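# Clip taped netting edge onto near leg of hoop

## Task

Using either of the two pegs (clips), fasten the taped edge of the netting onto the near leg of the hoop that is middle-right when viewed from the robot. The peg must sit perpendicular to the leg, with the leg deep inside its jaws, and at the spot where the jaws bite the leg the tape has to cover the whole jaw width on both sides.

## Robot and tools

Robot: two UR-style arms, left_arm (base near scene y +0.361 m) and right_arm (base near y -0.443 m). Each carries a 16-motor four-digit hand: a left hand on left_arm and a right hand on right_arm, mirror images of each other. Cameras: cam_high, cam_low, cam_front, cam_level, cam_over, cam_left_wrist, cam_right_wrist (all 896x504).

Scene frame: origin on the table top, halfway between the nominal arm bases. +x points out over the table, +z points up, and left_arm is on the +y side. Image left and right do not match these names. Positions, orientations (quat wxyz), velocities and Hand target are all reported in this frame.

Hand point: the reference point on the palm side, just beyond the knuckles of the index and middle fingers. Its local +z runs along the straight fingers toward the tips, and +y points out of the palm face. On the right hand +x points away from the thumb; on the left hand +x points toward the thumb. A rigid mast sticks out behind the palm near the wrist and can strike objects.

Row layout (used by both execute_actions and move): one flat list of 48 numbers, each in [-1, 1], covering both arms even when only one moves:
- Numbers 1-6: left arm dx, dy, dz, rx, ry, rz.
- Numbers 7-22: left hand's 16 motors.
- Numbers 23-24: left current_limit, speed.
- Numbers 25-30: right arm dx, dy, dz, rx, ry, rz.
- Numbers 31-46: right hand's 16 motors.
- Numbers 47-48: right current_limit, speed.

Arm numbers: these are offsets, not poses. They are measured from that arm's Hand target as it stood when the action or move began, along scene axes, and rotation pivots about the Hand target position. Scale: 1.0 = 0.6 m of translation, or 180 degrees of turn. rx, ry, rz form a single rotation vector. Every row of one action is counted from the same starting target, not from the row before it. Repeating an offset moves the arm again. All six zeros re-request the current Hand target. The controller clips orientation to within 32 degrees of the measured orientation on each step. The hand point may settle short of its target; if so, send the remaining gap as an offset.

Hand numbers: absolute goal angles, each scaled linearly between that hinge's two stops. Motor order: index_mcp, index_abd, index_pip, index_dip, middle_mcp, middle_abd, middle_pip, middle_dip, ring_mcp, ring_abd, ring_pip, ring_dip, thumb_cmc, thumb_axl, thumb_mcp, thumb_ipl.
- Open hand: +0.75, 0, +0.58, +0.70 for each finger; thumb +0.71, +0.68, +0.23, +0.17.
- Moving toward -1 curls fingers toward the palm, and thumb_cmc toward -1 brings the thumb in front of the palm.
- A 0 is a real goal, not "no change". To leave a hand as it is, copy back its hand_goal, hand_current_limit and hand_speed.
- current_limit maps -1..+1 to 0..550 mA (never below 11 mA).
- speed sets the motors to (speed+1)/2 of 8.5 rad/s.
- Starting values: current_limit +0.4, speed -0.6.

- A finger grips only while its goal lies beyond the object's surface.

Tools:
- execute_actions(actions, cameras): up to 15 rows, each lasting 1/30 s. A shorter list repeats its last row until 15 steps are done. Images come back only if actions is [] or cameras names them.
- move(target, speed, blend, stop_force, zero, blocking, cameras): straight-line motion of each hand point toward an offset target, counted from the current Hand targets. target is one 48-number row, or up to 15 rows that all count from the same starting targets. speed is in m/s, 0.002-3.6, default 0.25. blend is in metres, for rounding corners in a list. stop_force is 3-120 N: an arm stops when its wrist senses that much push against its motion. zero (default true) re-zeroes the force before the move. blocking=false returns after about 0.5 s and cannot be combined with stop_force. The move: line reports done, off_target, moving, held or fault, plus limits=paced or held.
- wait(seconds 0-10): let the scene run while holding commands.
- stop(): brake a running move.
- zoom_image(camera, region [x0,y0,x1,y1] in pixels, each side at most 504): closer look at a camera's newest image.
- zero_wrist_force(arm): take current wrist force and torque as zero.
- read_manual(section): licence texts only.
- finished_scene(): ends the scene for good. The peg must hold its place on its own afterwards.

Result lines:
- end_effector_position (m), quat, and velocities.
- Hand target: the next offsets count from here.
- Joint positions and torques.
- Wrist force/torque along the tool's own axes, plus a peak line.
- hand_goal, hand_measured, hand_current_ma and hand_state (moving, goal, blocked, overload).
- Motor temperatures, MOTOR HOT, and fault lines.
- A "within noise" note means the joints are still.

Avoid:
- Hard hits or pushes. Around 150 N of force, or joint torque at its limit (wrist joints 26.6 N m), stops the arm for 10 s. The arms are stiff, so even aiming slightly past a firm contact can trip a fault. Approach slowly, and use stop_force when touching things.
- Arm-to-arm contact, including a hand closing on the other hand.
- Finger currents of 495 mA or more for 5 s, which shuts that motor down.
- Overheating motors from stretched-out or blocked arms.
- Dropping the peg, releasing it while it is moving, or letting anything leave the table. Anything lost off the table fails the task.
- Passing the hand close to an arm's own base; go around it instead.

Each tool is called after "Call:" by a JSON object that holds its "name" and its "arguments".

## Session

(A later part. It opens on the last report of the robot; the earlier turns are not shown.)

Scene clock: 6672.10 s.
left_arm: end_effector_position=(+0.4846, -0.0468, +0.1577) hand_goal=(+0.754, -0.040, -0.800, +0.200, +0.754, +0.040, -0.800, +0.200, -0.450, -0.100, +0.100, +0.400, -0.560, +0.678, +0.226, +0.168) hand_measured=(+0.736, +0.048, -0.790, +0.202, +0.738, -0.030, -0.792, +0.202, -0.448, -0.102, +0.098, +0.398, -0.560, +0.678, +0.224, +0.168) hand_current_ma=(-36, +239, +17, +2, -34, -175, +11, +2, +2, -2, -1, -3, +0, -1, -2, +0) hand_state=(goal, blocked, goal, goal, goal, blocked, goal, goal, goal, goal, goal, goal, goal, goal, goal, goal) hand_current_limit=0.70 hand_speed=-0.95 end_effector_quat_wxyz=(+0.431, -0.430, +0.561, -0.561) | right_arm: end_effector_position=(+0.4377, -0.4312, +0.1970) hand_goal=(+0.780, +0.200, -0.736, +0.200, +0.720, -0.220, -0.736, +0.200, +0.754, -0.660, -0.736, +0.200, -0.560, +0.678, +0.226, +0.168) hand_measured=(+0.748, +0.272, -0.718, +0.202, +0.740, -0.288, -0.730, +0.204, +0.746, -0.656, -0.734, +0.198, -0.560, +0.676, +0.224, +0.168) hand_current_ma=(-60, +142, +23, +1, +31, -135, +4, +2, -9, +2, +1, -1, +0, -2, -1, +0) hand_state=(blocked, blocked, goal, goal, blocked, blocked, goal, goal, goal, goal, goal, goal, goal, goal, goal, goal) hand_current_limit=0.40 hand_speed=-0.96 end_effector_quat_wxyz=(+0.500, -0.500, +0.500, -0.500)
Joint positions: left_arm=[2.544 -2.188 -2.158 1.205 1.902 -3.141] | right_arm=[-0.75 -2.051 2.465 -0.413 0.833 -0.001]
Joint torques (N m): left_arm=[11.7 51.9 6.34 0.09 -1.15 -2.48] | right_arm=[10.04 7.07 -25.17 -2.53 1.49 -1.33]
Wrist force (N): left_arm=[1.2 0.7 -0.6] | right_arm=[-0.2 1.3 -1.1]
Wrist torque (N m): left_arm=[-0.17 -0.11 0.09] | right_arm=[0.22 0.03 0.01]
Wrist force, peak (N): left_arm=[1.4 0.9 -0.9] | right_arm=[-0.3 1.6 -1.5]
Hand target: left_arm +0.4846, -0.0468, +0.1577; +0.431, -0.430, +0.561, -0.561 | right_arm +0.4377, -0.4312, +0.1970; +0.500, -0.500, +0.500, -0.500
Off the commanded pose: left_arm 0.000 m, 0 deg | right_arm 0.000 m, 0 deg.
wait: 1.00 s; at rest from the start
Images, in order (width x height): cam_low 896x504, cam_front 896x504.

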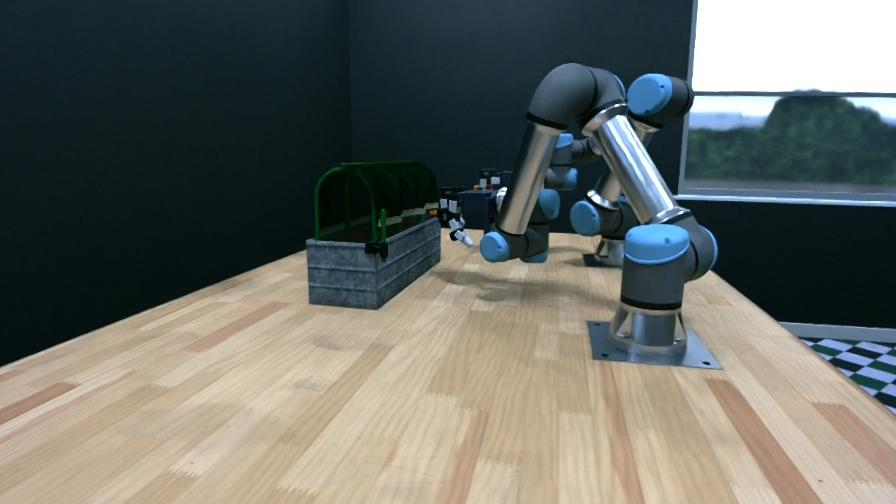

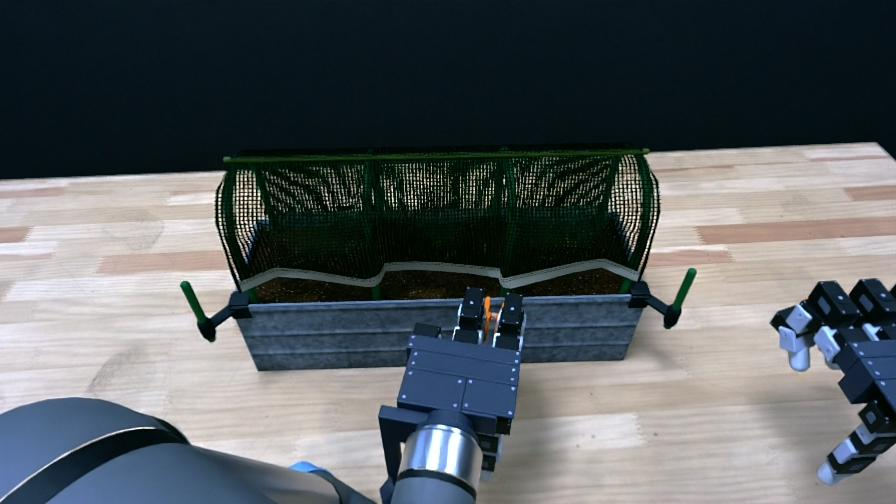

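Call:
{"name": "move", "arguments": {"target": [0.0379,-0.0195,0.0017,0,0,0,0.754,-0.04,-0.80,0.2,0.754,0.04,-0.80,0.2,-0.45,-0.1,0.1,0.4,-0.56,0.678,0.226,0.168,0.7,-0.95,0,0,0,0,0,0,0.78,0.20,-0.737,0.2,0.72,-0.22,-0.737,0.2,0.754,-0.66,-0.737,0.2,-0.56,0.678,0.226,0.168,0.4,-0.96], "speed": 0.03, "cameras": ["cam_over", "cam_low", "cam_front", "cam_level"]}}

Call:
{"name": "zoom_image", "arguments": {"camera": "cam_low", "region": [395, 190, 455, 232]}}

Call:
{"name": "zoom_image", "arguments": {"camera": "cam_over", "region": [490, 260, 590, 360]}}

Call:
{"name": "zoom_image", "arguments": {"camera": "cam_front", "region": [460, 250, 540, 322]}}

Scene clock: 6739.70 s.
left_arm: end_effector_position=(+0.5075, -0.0585, +0.1586) hand_goal=(+0.754, -0.040, -0.800, +0.200, +0.754, +0.040, -0.800, +0.200, -0.450, -0.100, +0.100, +0.400, -0.560, +0.678, +0.226, +0.168) hand_measured=(+0.736, +0.048, -0.790, +0.202, +0.738, -0.030, -0.792, +0.202, -0.448, -0.102, +0.098, +0.398, -0.560, +0.678, +0.224, +0.168) hand_current_ma=(-36, +239, +17, +2, -34, -175, +11, +2, +2, -2, -1, -3, +0, -1, -2, +0) hand_state=(goal, blocked, goal, goal, goal, blocked, goal, goal, goal, goal, goal, goal, goal, goal, goal, goal) hand_current_limit=0.70 hand_speed=-0.95 end_effector_quat_wxyz=(+0.430, -0.430, +0.561, -0.561) end_effector_velocity=(-0.002, +0.002, -0.002) end_effector_angular_velocity=(+0.003, +0.003, +0.001) | right_arm: end_effector_position=(+0.4377, -0.4312, +0.1970) hand_goal=(+0.780, +0.200, -0.736, +0.200, +0.720, -0.220, -0.736, +0.200, +0.754, -0.660, -0.736, +0.200, -0.560, +0.678, +0.226, +0.168) hand_measured=(+0.748, +0.272, -0.718, +0.202, +0.740, -0.288, -0.730, +0.204, +0.746, -0.656, -0.734, +0.198, -0.560, +0.676, +0.224, +0.168) hand_current_ma=(-60, +142, +23, +1, +31, -135, +4, +2, -9, +2, +1, -1, +0, -2, -1, +0) hand_state=(blocked, blocked, goal, goal, blocked, blocked, goal, goal, goal, goal, goal, goal, goal, goal, goal, goal) hand_current_limit=0.40 hand_speed=-0.96 end_effector_quat_wxyz=(+0.500, -0.500, +0.500, -0.500)
Joint positions: left_arm=[2.552 -2.211 -2.089 1.159 1.894 -3.141] | right_arm=[-0.75 -2.051 2.465 -0.413 0.833 -0.001]
Joint velocities: left_arm=[0.001 0 -0.008 0.005 0.001 0.001] | right_arm=[within noise]
Joint torques (N m): left_arm=[4.3 47.99 3.33 3.96 -0.22 -2.49] | right_arm=[10.88 7.65 -25.67 -2.85 1.66 -1.54]
Wrist force (N): left_arm=[1.0 0.6 -0.8] | right_arm=[-0.2 1.3 -1.2]
Wrist torque (N m): left_arm=[-0.20 -0.07 0.05] | right_arm=[0.23 0.04 0.00]
Wrist force, peak (N): left_arm=[1.1 1.0 -1.2] | right_arm=[-0.4 1.8 -1.1]
Hand target: left_arm +0.5073, -0.0585, +0.1587; +0.431, -0.430, +0.561, -0.561 | right_arm +0.4377, -0.4312, +0.1970; +0.500, -0.500, +0.500, -0.500
Off the commanded pose: left_arm 0.000 m, 0 deg | right_arm 0.000 m, 0 deg.
move: done
Images, in order (width x height): cam_low 896x504, cam_front 896x504, cam_level 896x504, cam_over 896x504.

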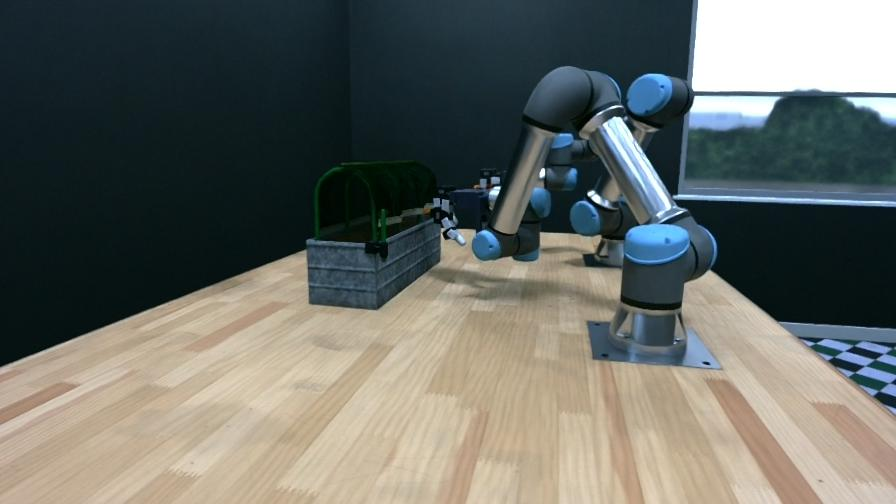

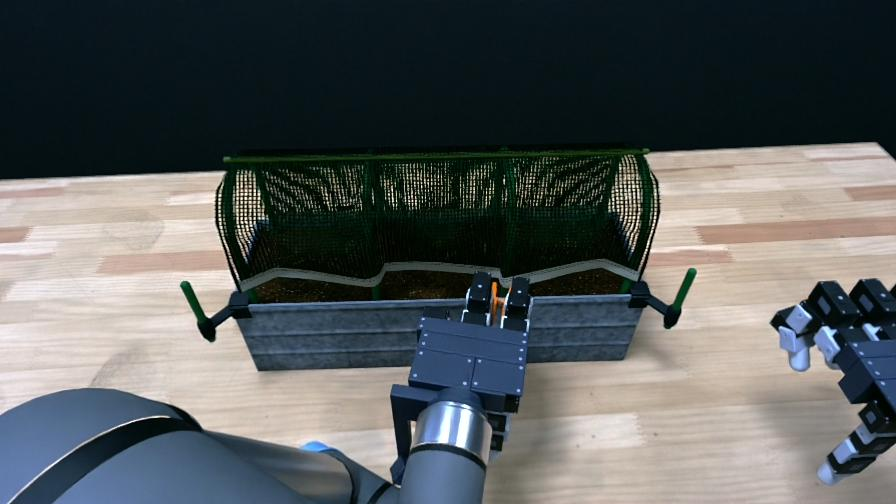

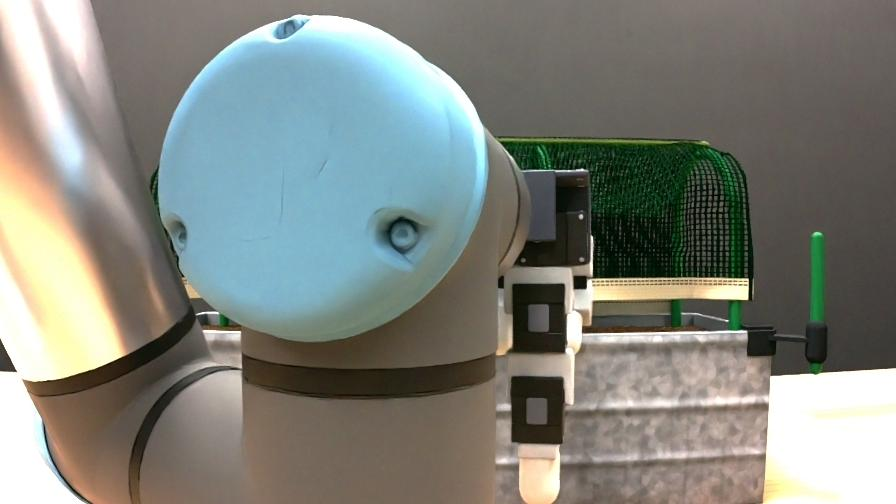

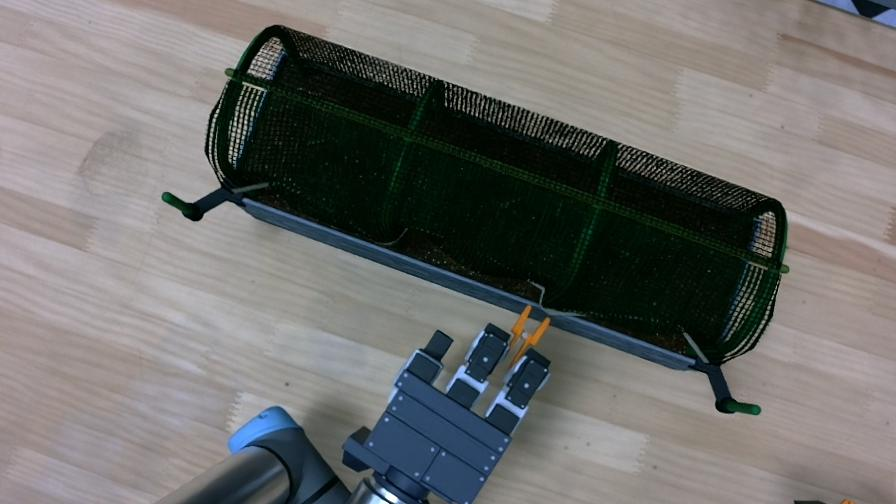

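Scaled by 8.400.

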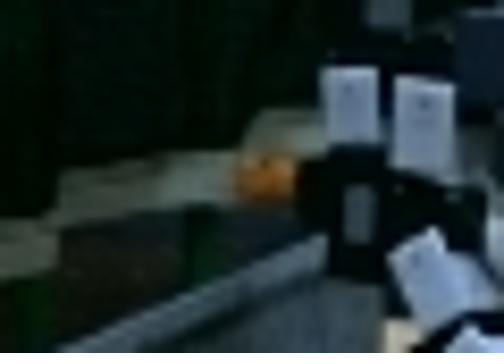

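Scaled by 5.040.

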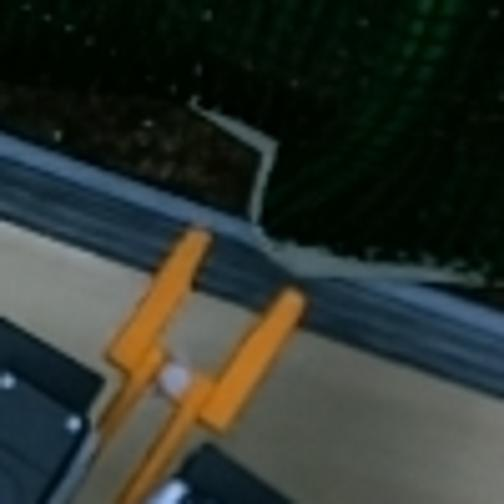

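Scaled by 6.300.

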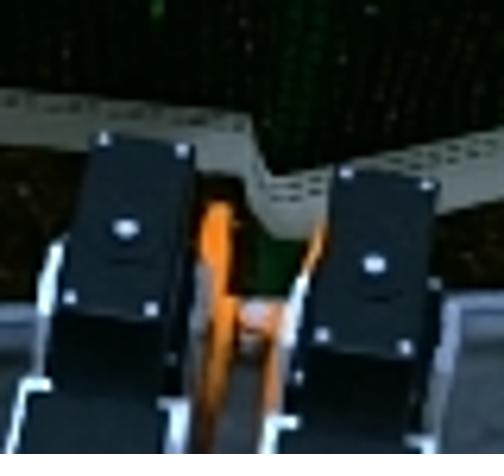

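Call:
{"name": "move", "arguments": {"target": [0.0318,-0.0100,0.0,0,0,0,0.754,-0.04,-0.80,0.2,0.754,0.04,-0.80,0.2,-0.45,-0.1,0.1,0.4,-0.56,0.678,0.226,0.168,0.7,-0.95,0,0,0,0,0,0,0.78,0.20,-0.737,0.2,0.72,-0.22,-0.737,0.2,0.754,-0.66,-0.737,0.2,-0.56,0.678,0.226,0.168,0.4,-0.96], "speed": 0.012, "stop_force": 8, "cameras": ["cam_over", "cam_low", "cam_front", "cam_level"]}}

Call:
{"name": "zoom_image", "arguments": {"camera": "cam_low", "region": [395, 190, 455, 232]}}

Call:
{"name": "zoom_image", "arguments": {"camera": "cam_over", "region": [490, 260, 590, 360]}}

Call:
{"name": "zoom_image", "arguments": {"camera": "cam_front", "region": [460, 250, 540, 322]}}

Scene clock: 6772.43 s.
left_arm: end_effector_position=(+0.5264, -0.0645, +0.1587) hand_goal=(+0.754, -0.040, -0.800, +0.200, +0.754, +0.040, -0.800, +0.200, -0.450, -0.100, +0.100, +0.400, -0.560, +0.678, +0.226, +0.168) hand_measured=(+0.736, +0.048, -0.790, +0.202, +0.738, -0.030, -0.792, +0.202, -0.448, -0.102, +0.098, +0.398, -0.560, +0.678, +0.224, +0.168) hand_current_ma=(-36, +239, +17, +2, -34, -175, +11, +2, +2, -2, -1, -3, +0, -1, -2, +0) hand_state=(goal, blocked, goal, goal, goal, blocked, goal, goal, goal, goal, goal, goal, goal, goal, goal, goal) hand_current_limit=0.70 hand_speed=-0.95 end_effector_quat_wxyz=(+0.431, -0.430, +0.561, -0.561) | right_arm: end_effector_position=(+0.4377, -0.4312, +0.1970) hand_goal=(+0.780, +0.200, -0.736, +0.200, +0.720, -0.220, -0.736, +0.200, +0.754, -0.660, -0.736, +0.200, -0.560, +0.678, +0.226, +0.168) hand_measured=(+0.748, +0.272, -0.718, +0.202, +0.740, -0.288, -0.730, +0.204, +0.746, -0.656, -0.734, +0.198, -0.560, +0.676, +0.224, +0.168) hand_current_ma=(-60, +142, +23, +1, +31, -135, +4, +2, -9, +2, +1, -1, +0, -2, -1, +0) hand_state=(blocked, blocked, goal, goal, blocked, blocked, goal, goal, goal, goal, goal, goal, goal, goal, goal, goal) hand_current_limit=0.40 hand_speed=-0.96 end_effector_quat_wxyz=(+0.500, -0.500, +0.500, -0.500)
Joint positions: left_arm=[2.565 -2.23 -2.039 1.129 1.882 -3.141] | right_arm=[-0.75 -2.051 2.465 -0.413 0.833 -0.001]
Joint torques (N m): left_arm=[-8.16 53.58 4.57 4.09 1.09 -2.47] | right_arm=[11.44 8.31 -25.39 -2.5 1.56 -1.31]
Wrist force (N): left_arm=[1.1 0.7 -0.6] | right_arm=[-0.3 1.2 -1.1]
Wrist torque (N m): left_arm=[-0.19 -0.06 0.07] | right_arm=[0.23 0.05 0.00]
Wrist force, peak (N): left_arm=[1.3 0.8 -1.0] | right_arm=[-0.5 1.6 -1.2]
Hand target: left_arm +0.5264, -0.0645, +0.1587; +0.431, -0.430, +0.561, -0.561 | right_arm +0.4377, -0.4312, +0.1970; +0.500, -0.500, +0.500, -0.500
Off the commanded pose: left_arm 0.000 m, 0 deg | right_arm 0.000 m, 0 deg.
move: done
Images, in order (width x height): cam_low 896x504, cam_front 896x504, cam_level 896x504, cam_over 896x504.

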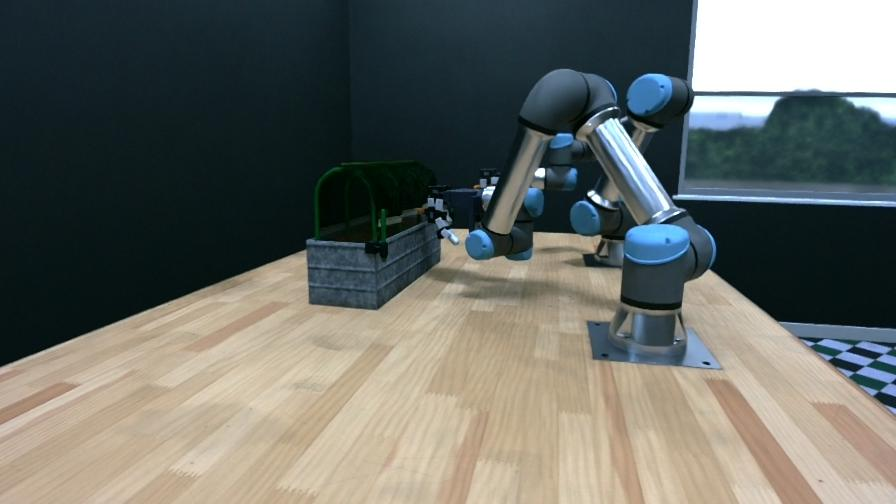

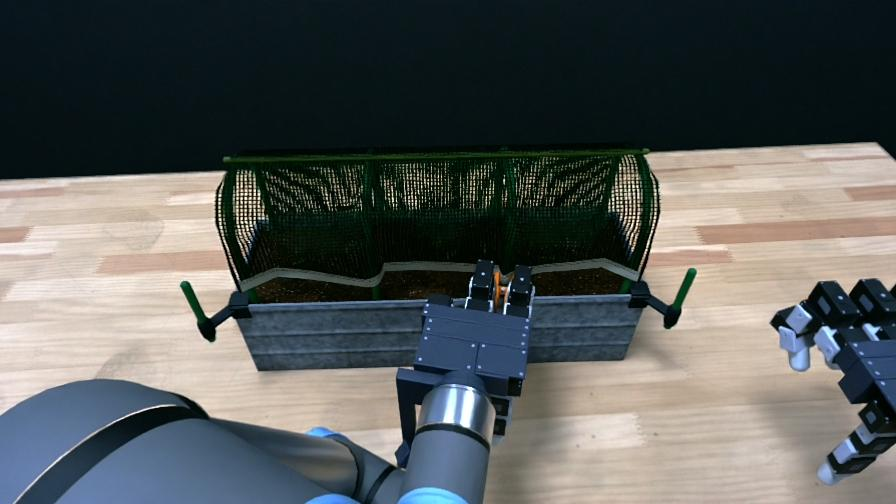

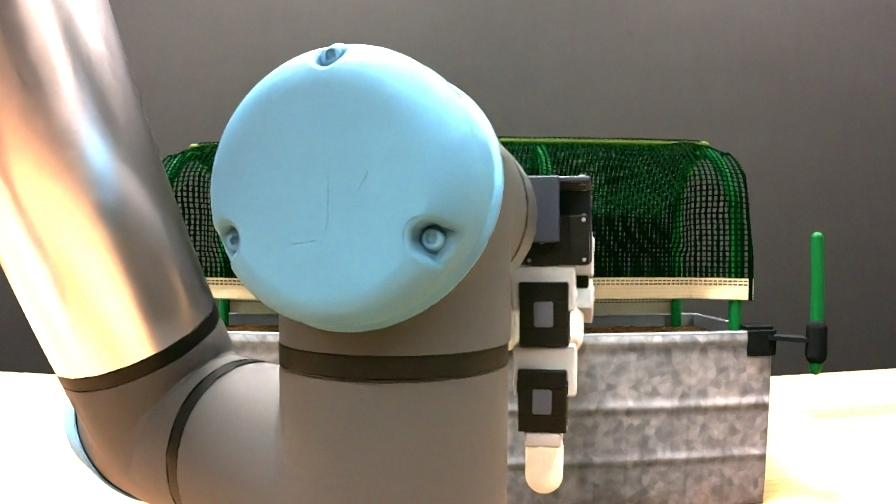

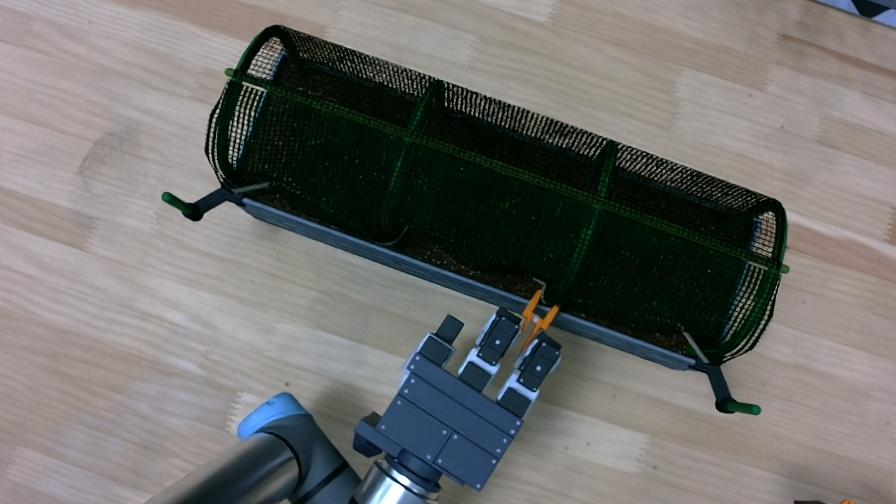

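Scaled by 8.400.

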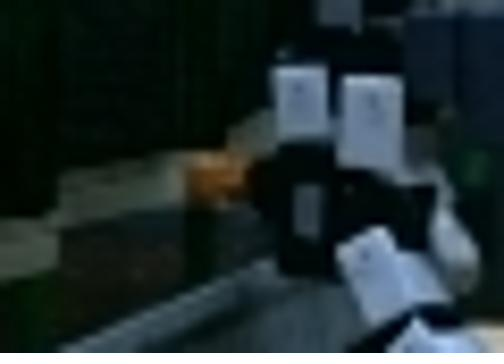

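Scaled by 5.040.

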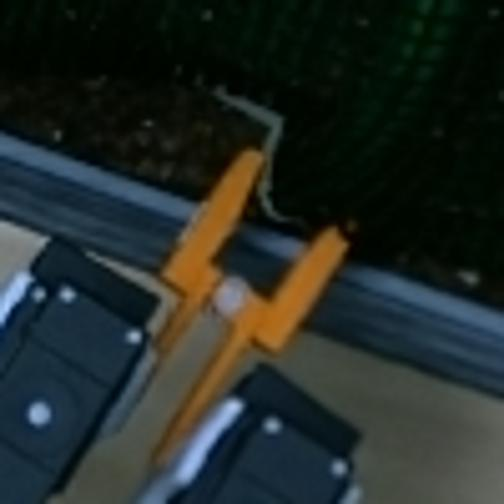

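Scaled by 6.300.

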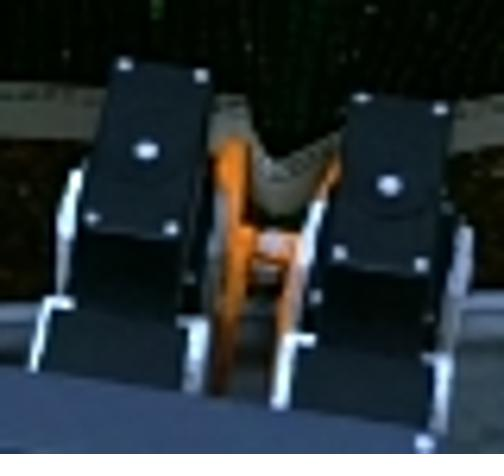

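Call:
{"name": "move", "arguments": {"target": [0.0159,-0.0050,0.0,0,0,0,0.754,-0.04,-0.80,0.2,0.754,0.04,-0.80,0.2,-0.45,-0.1,0.1,0.4,-0.56,0.678,0.226,0.168,0.7,-0.95,0,0,0,0,0,0,0.78,0.20,-0.737,0.2,0.72,-0.22,-0.737,0.2,0.754,-0.66,-0.737,0.2,-0.56,0.678,0.226,0.168,0.4,-0.96], "speed": 0.01, "stop_force": 6, "cameras": ["cam_over", "cam_low", "cam_front"]}}

Call:
{"name": "zoom_image", "arguments": {"camera": "cam_low", "region": [395, 190, 455, 232]}}

Call:
{"name": "zoom_image", "arguments": {"camera": "cam_over", "region": [500, 250, 600, 350]}}

Call:
{"name": "zoom_image", "arguments": {"camera": "cam_front", "region": [460, 250, 540, 322]}}

Scene clock: 6798.23 s.
left_arm: end_effector_position=(+0.5360, -0.0674, +0.1587) hand_goal=(+0.754, -0.040, -0.800, +0.200, +0.754, +0.040, -0.800, +0.200, -0.450, -0.100, +0.100, +0.400, -0.560, +0.678, +0.226, +0.168) hand_measured=(+0.736, +0.048, -0.790, +0.202, +0.738, -0.030, -0.792, +0.202, -0.448, -0.102, +0.098, +0.398, -0.560, +0.678, +0.224, +0.168) hand_current_ma=(-36, +239, +17, +2, -34, -175, +11, +2, +2, -2, -1, -3, +0, -1, -2, +0) hand_state=(goal, blocked, goal, goal, goal, blocked, goal, goal, goal, goal, goal, goal, goal, goal, goal, goal) hand_current_limit=0.70 hand_speed=-0.95 end_effector_quat_wxyz=(+0.431, -0.430, +0.561, -0.561) | right_arm: end_effector_position=(+0.4377, -0.4312, +0.1970) hand_goal=(+0.780, +0.200, -0.736, +0.200, +0.720, -0.220, -0.736, +0.200, +0.754, -0.660, -0.736, +0.200, -0.560, +0.678, +0.226, +0.168) hand_measured=(+0.748, +0.272, -0.718, +0.202, +0.740, -0.288, -0.730, +0.204, +0.746, -0.656, -0.734, +0.198, -0.560, +0.676, +0.224, +0.168) hand_current_ma=(-60, +142, +23, +1, +31, -135, +4, +2, -9, +2, +1, -1, +0, -2, -1, +0) hand_state=(blocked, blocked, goal, goal, blocked, blocked, goal, goal, goal, goal, goal, goal, goal, goal, goal, goal) hand_current_limit=0.40 hand_speed=-0.96 end_effector_quat_wxyz=(+0.500, -0.500, +0.500, -0.500)
Joint positions: left_arm=[2.571 -2.241 -2.014 1.113 1.875 -3.141] | right_arm=[-0.75 -2.051 2.465 -0.413 0.833 -0.001]
Joint torques (N m): left_arm=[-3.99 50.62 5.02 3.96 1.11 -2.51] | right_arm=[9.86 7.98 -24.13 -2.78 1.74 -1.43]
Wrist force (N): left_arm=[1.1 0.7 -0.8] | right_arm=[-0.4 1.3 -1.0]
Wrist torque (N m): left_arm=[-0.17 -0.07 0.10] | right_arm=[0.22 0.06 -0.01]
Wrist force, peak (N): left_arm=[1.2 0.7 -0.9] | right_arm=[-0.1 1.8 -1.2]
Hand target: left_arm +0.5360, -0.0675, +0.1587; +0.431, -0.430, +0.561, -0.561 | right_arm +0.4377, -0.4312, +0.1970; +0.500, -0.500, +0.500, -0.500
Off the commanded pose: left_arm 0.000 m, 0 deg | right_arm 0.000 m, 0 deg.
move: done
Images, in order (width x height): cam_low 896x504, cam_front 896x504, cam_over 896x504.

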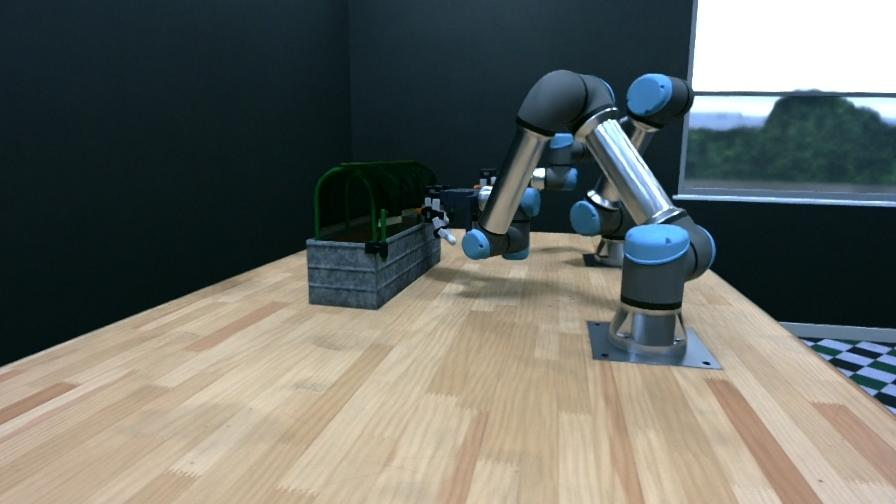

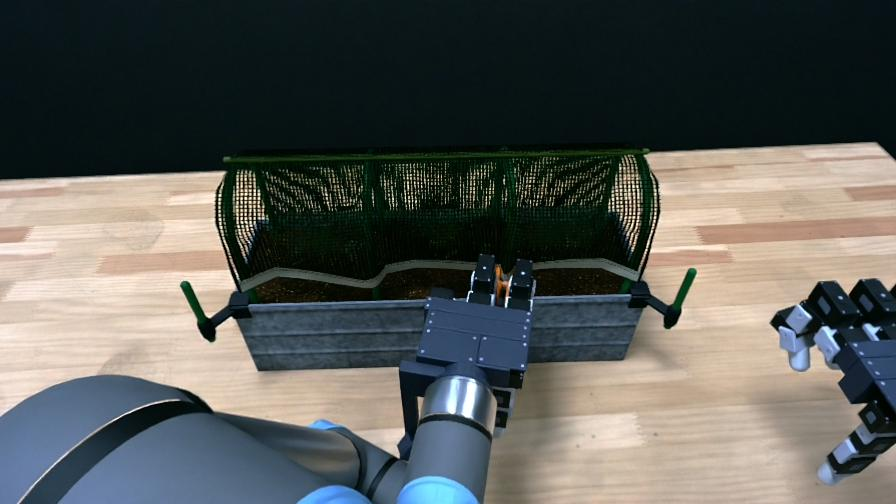

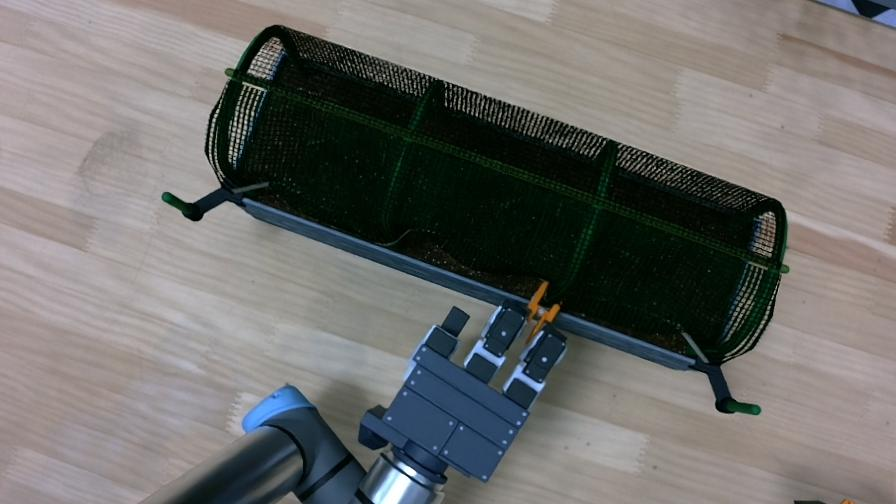

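Scaled by 8.400.

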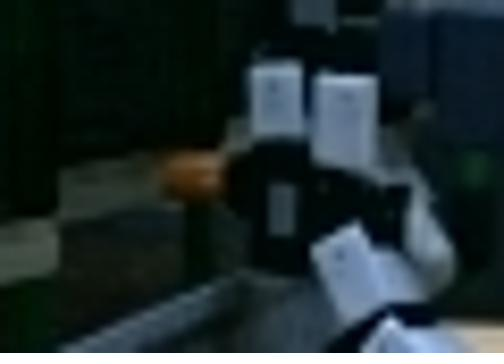

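Scaled by 5.040.

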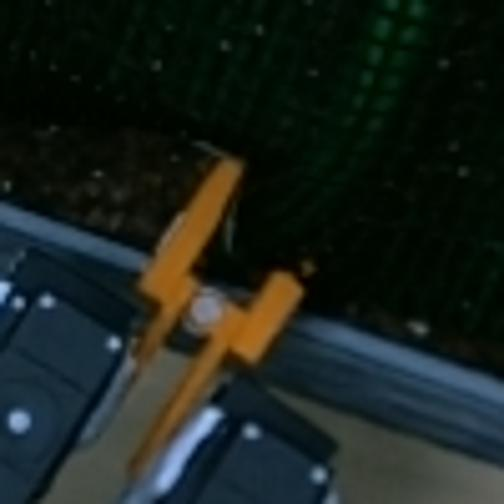

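Scaled by 6.300.

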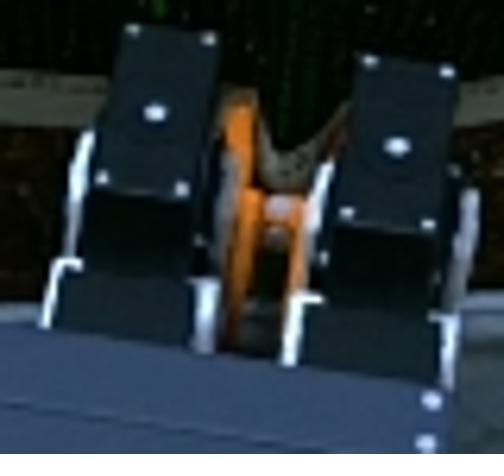

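Call:
{"name": "move", "arguments": {"target": [0.0185,-0.0045,0.0,0,0,0,0.754,-0.04,-0.80,0.2,0.754,0.04,-0.80,0.2,-0.45,-0.1,0.1,0.4,-0.56,0.678,0.226,0.168,0.7,-0.95,0,0,0,0,0,0,0.78,0.20,-0.737,0.2,0.72,-0.22,-0.737,0.2,0.754,-0.66,-0.737,0.2,-0.56,0.678,0.226,0.168,0.4,-0.96], "speed": 0.008, "stop_force": 6, "cameras": ["cam_over", "cam_low", "cam_front", "cam_level"]}}

Call:
{"name": "zoom_image", "arguments": {"camera": "cam_low", "region": [395, 190, 455, 232]}}

Call:
{"name": "zoom_image", "arguments": {"camera": "cam_over", "region": [500, 250, 600, 350]}}

Call:
{"name": "zoom_image", "arguments": {"camera": "cam_front", "region": [470, 240, 540, 303]}}

Call:
{"name": "zoom_image", "arguments": {"camera": "cam_level", "region": [480, 220, 640, 350]}}

Scene clock: 6815.27 s.
left_arm: end_effector_position=(+0.5421, -0.0690, +0.1588) hand_goal=(+0.754, -0.040, -0.800, +0.200, +0.754, +0.040, -0.800, +0.200, -0.450, -0.100, +0.100, +0.400, -0.560, +0.678, +0.226, +0.168) hand_measured=(+0.734, +0.046, -0.812, +0.202, +0.736, -0.020, -0.806, +0.202, -0.448, -0.102, +0.098, +0.398, -0.560, +0.678, +0.224, +0.168) hand_current_ma=(-45, +234, -20, +2, -38, -146, -9, +2, +2, -2, -1, -3, +0, -1, -2, +0) hand_state=(blocked, blocked, goal, goal, goal, blocked, goal, goal, goal, goal, goal, goal, goal, goal, goal, goal) hand_current_limit=0.70 hand_speed=-0.95 end_effector_quat_wxyz=(+0.431, -0.430, +0.561, -0.561) | right_arm: end_effector_position=(+0.4377, -0.4312, +0.1970) hand_goal=(+0.780, +0.200, -0.736, +0.200, +0.720, -0.220, -0.736, +0.200, +0.754, -0.660, -0.736, +0.200, -0.560, +0.678, +0.226, +0.168) hand_measured=(+0.748, +0.272, -0.718, +0.202, +0.740, -0.288, -0.730, +0.204, +0.746, -0.656, -0.734, +0.198, -0.560, +0.676, +0.224, +0.168) hand_current_ma=(-60, +142, +23, +1, +31, -135, +4, +2, -9, +2, +1, -1, +0, -2, -1, +0) hand_state=(blocked, blocked, goal, goal, blocked, blocked, goal, goal, goal, goal, goal, goal, goal, goal, goal, goal) hand_current_limit=0.40 hand_speed=-0.96 end_effector_quat_wxyz=(+0.500, -0.500, +0.500, -0.500)
Joint positions: left_arm=[2.575 -2.247 -1.998 1.104 1.871 -3.141] | right_arm=[-0.75 -2.051 2.465 -0.413 0.833 -0.001]
Joint torques (N m): left_arm=[-7.55 55.07 6.17 3.55 1.51 -2.49] | right_arm=[9.75 7.57 -25.43 -2.63 1.54 -1.41]
Wrist force (N): left_arm=[1.9 -0.1 -6.1] | right_arm=[-0.3 1.5 -1.0]
Wrist torque (N m): left_arm=[0.09 0.03 0.14] | right_arm=[0.25 0.04 0.00]
Wrist force, peak (N): left_arm=[1.9 -0.3 -7.0] | right_arm=[-0.1 1.8 -1.2]
Hand target: left_arm +0.5421, -0.0690, +0.1588; +0.431, -0.430, +0.561, -0.561 (not the last commanded pose) | right_arm +0.4377, -0.4312, +0.1970; +0.500, -0.500, +0.500, -0.500
Off the commanded pose: left_arm 0.005 m, 0 deg | right_arm 0.000 m, 0 deg.
move: contact (left_arm)
Images, in order (width x height): cam_low 896x504, cam_front 896x504, cam_level 896x504, cam_over 896x504.

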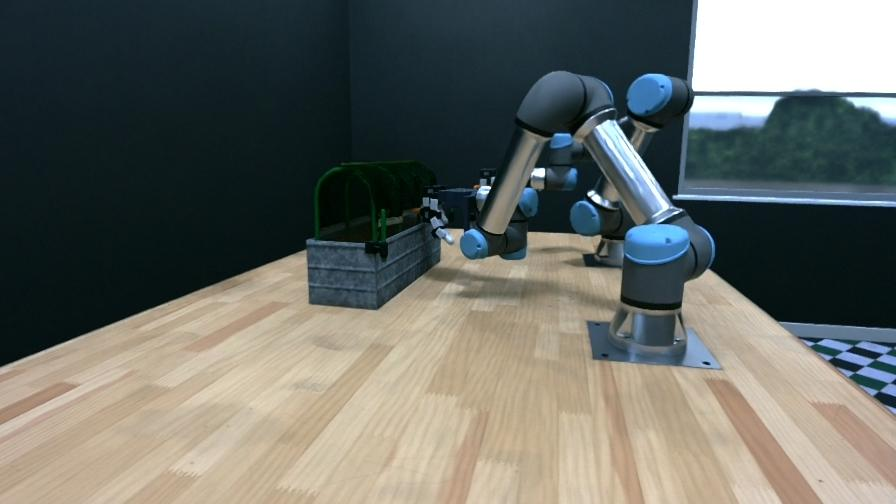

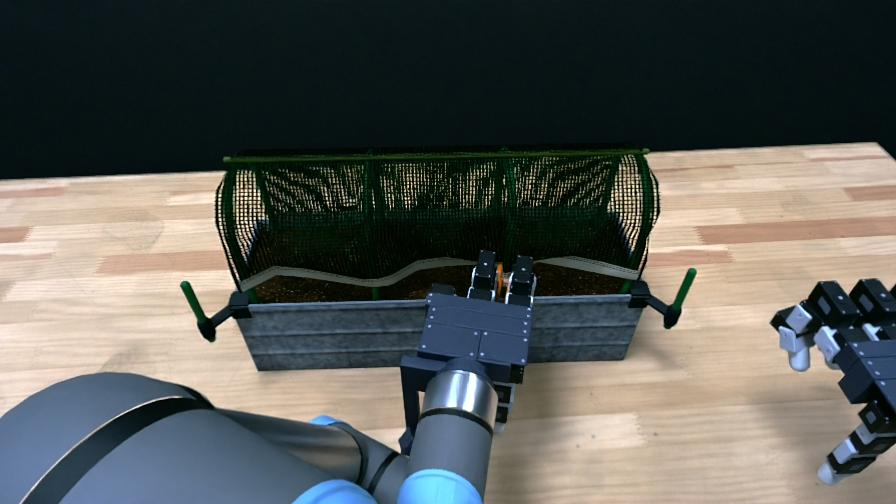

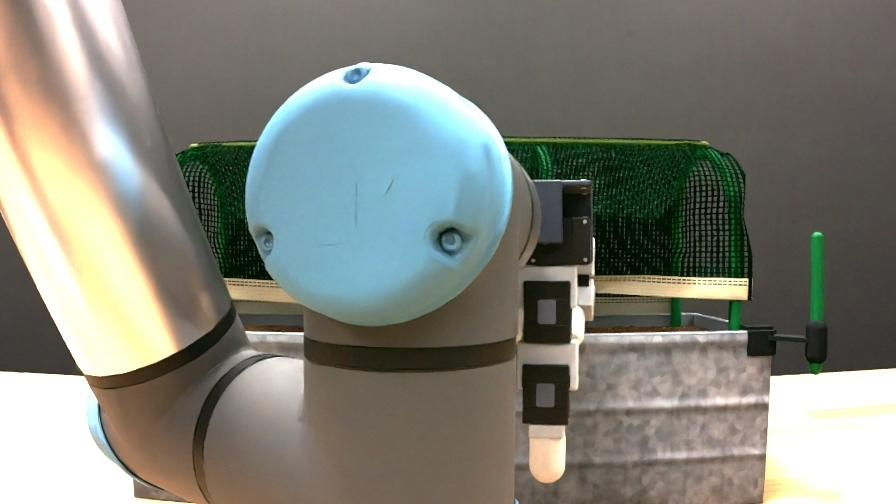

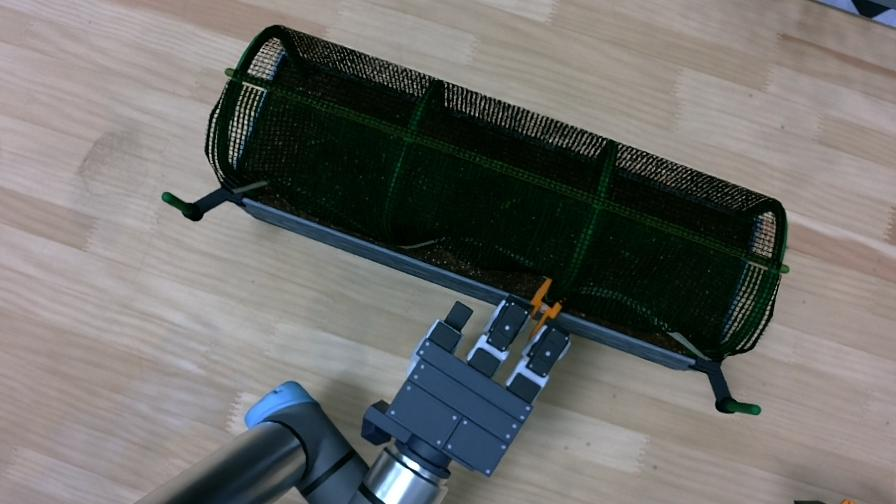

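Scaled by 8.400.

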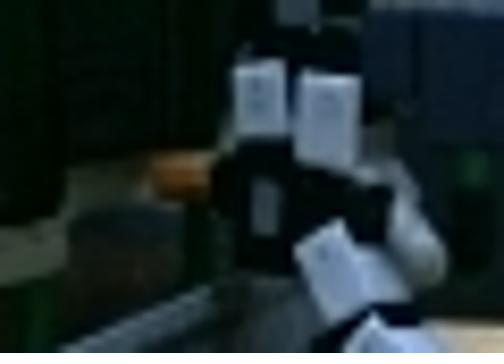

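Scaled by 5.040.

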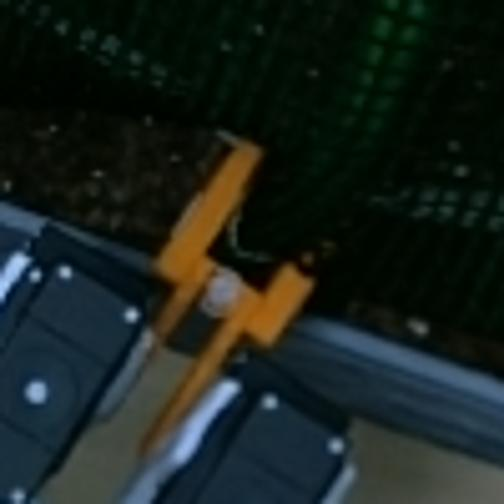

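Scaled by 7.200.

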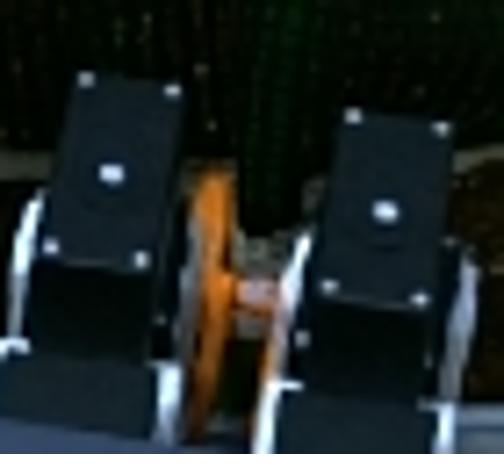

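Scaled by 3.150.

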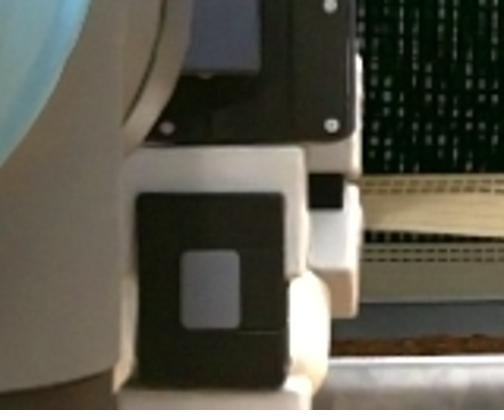

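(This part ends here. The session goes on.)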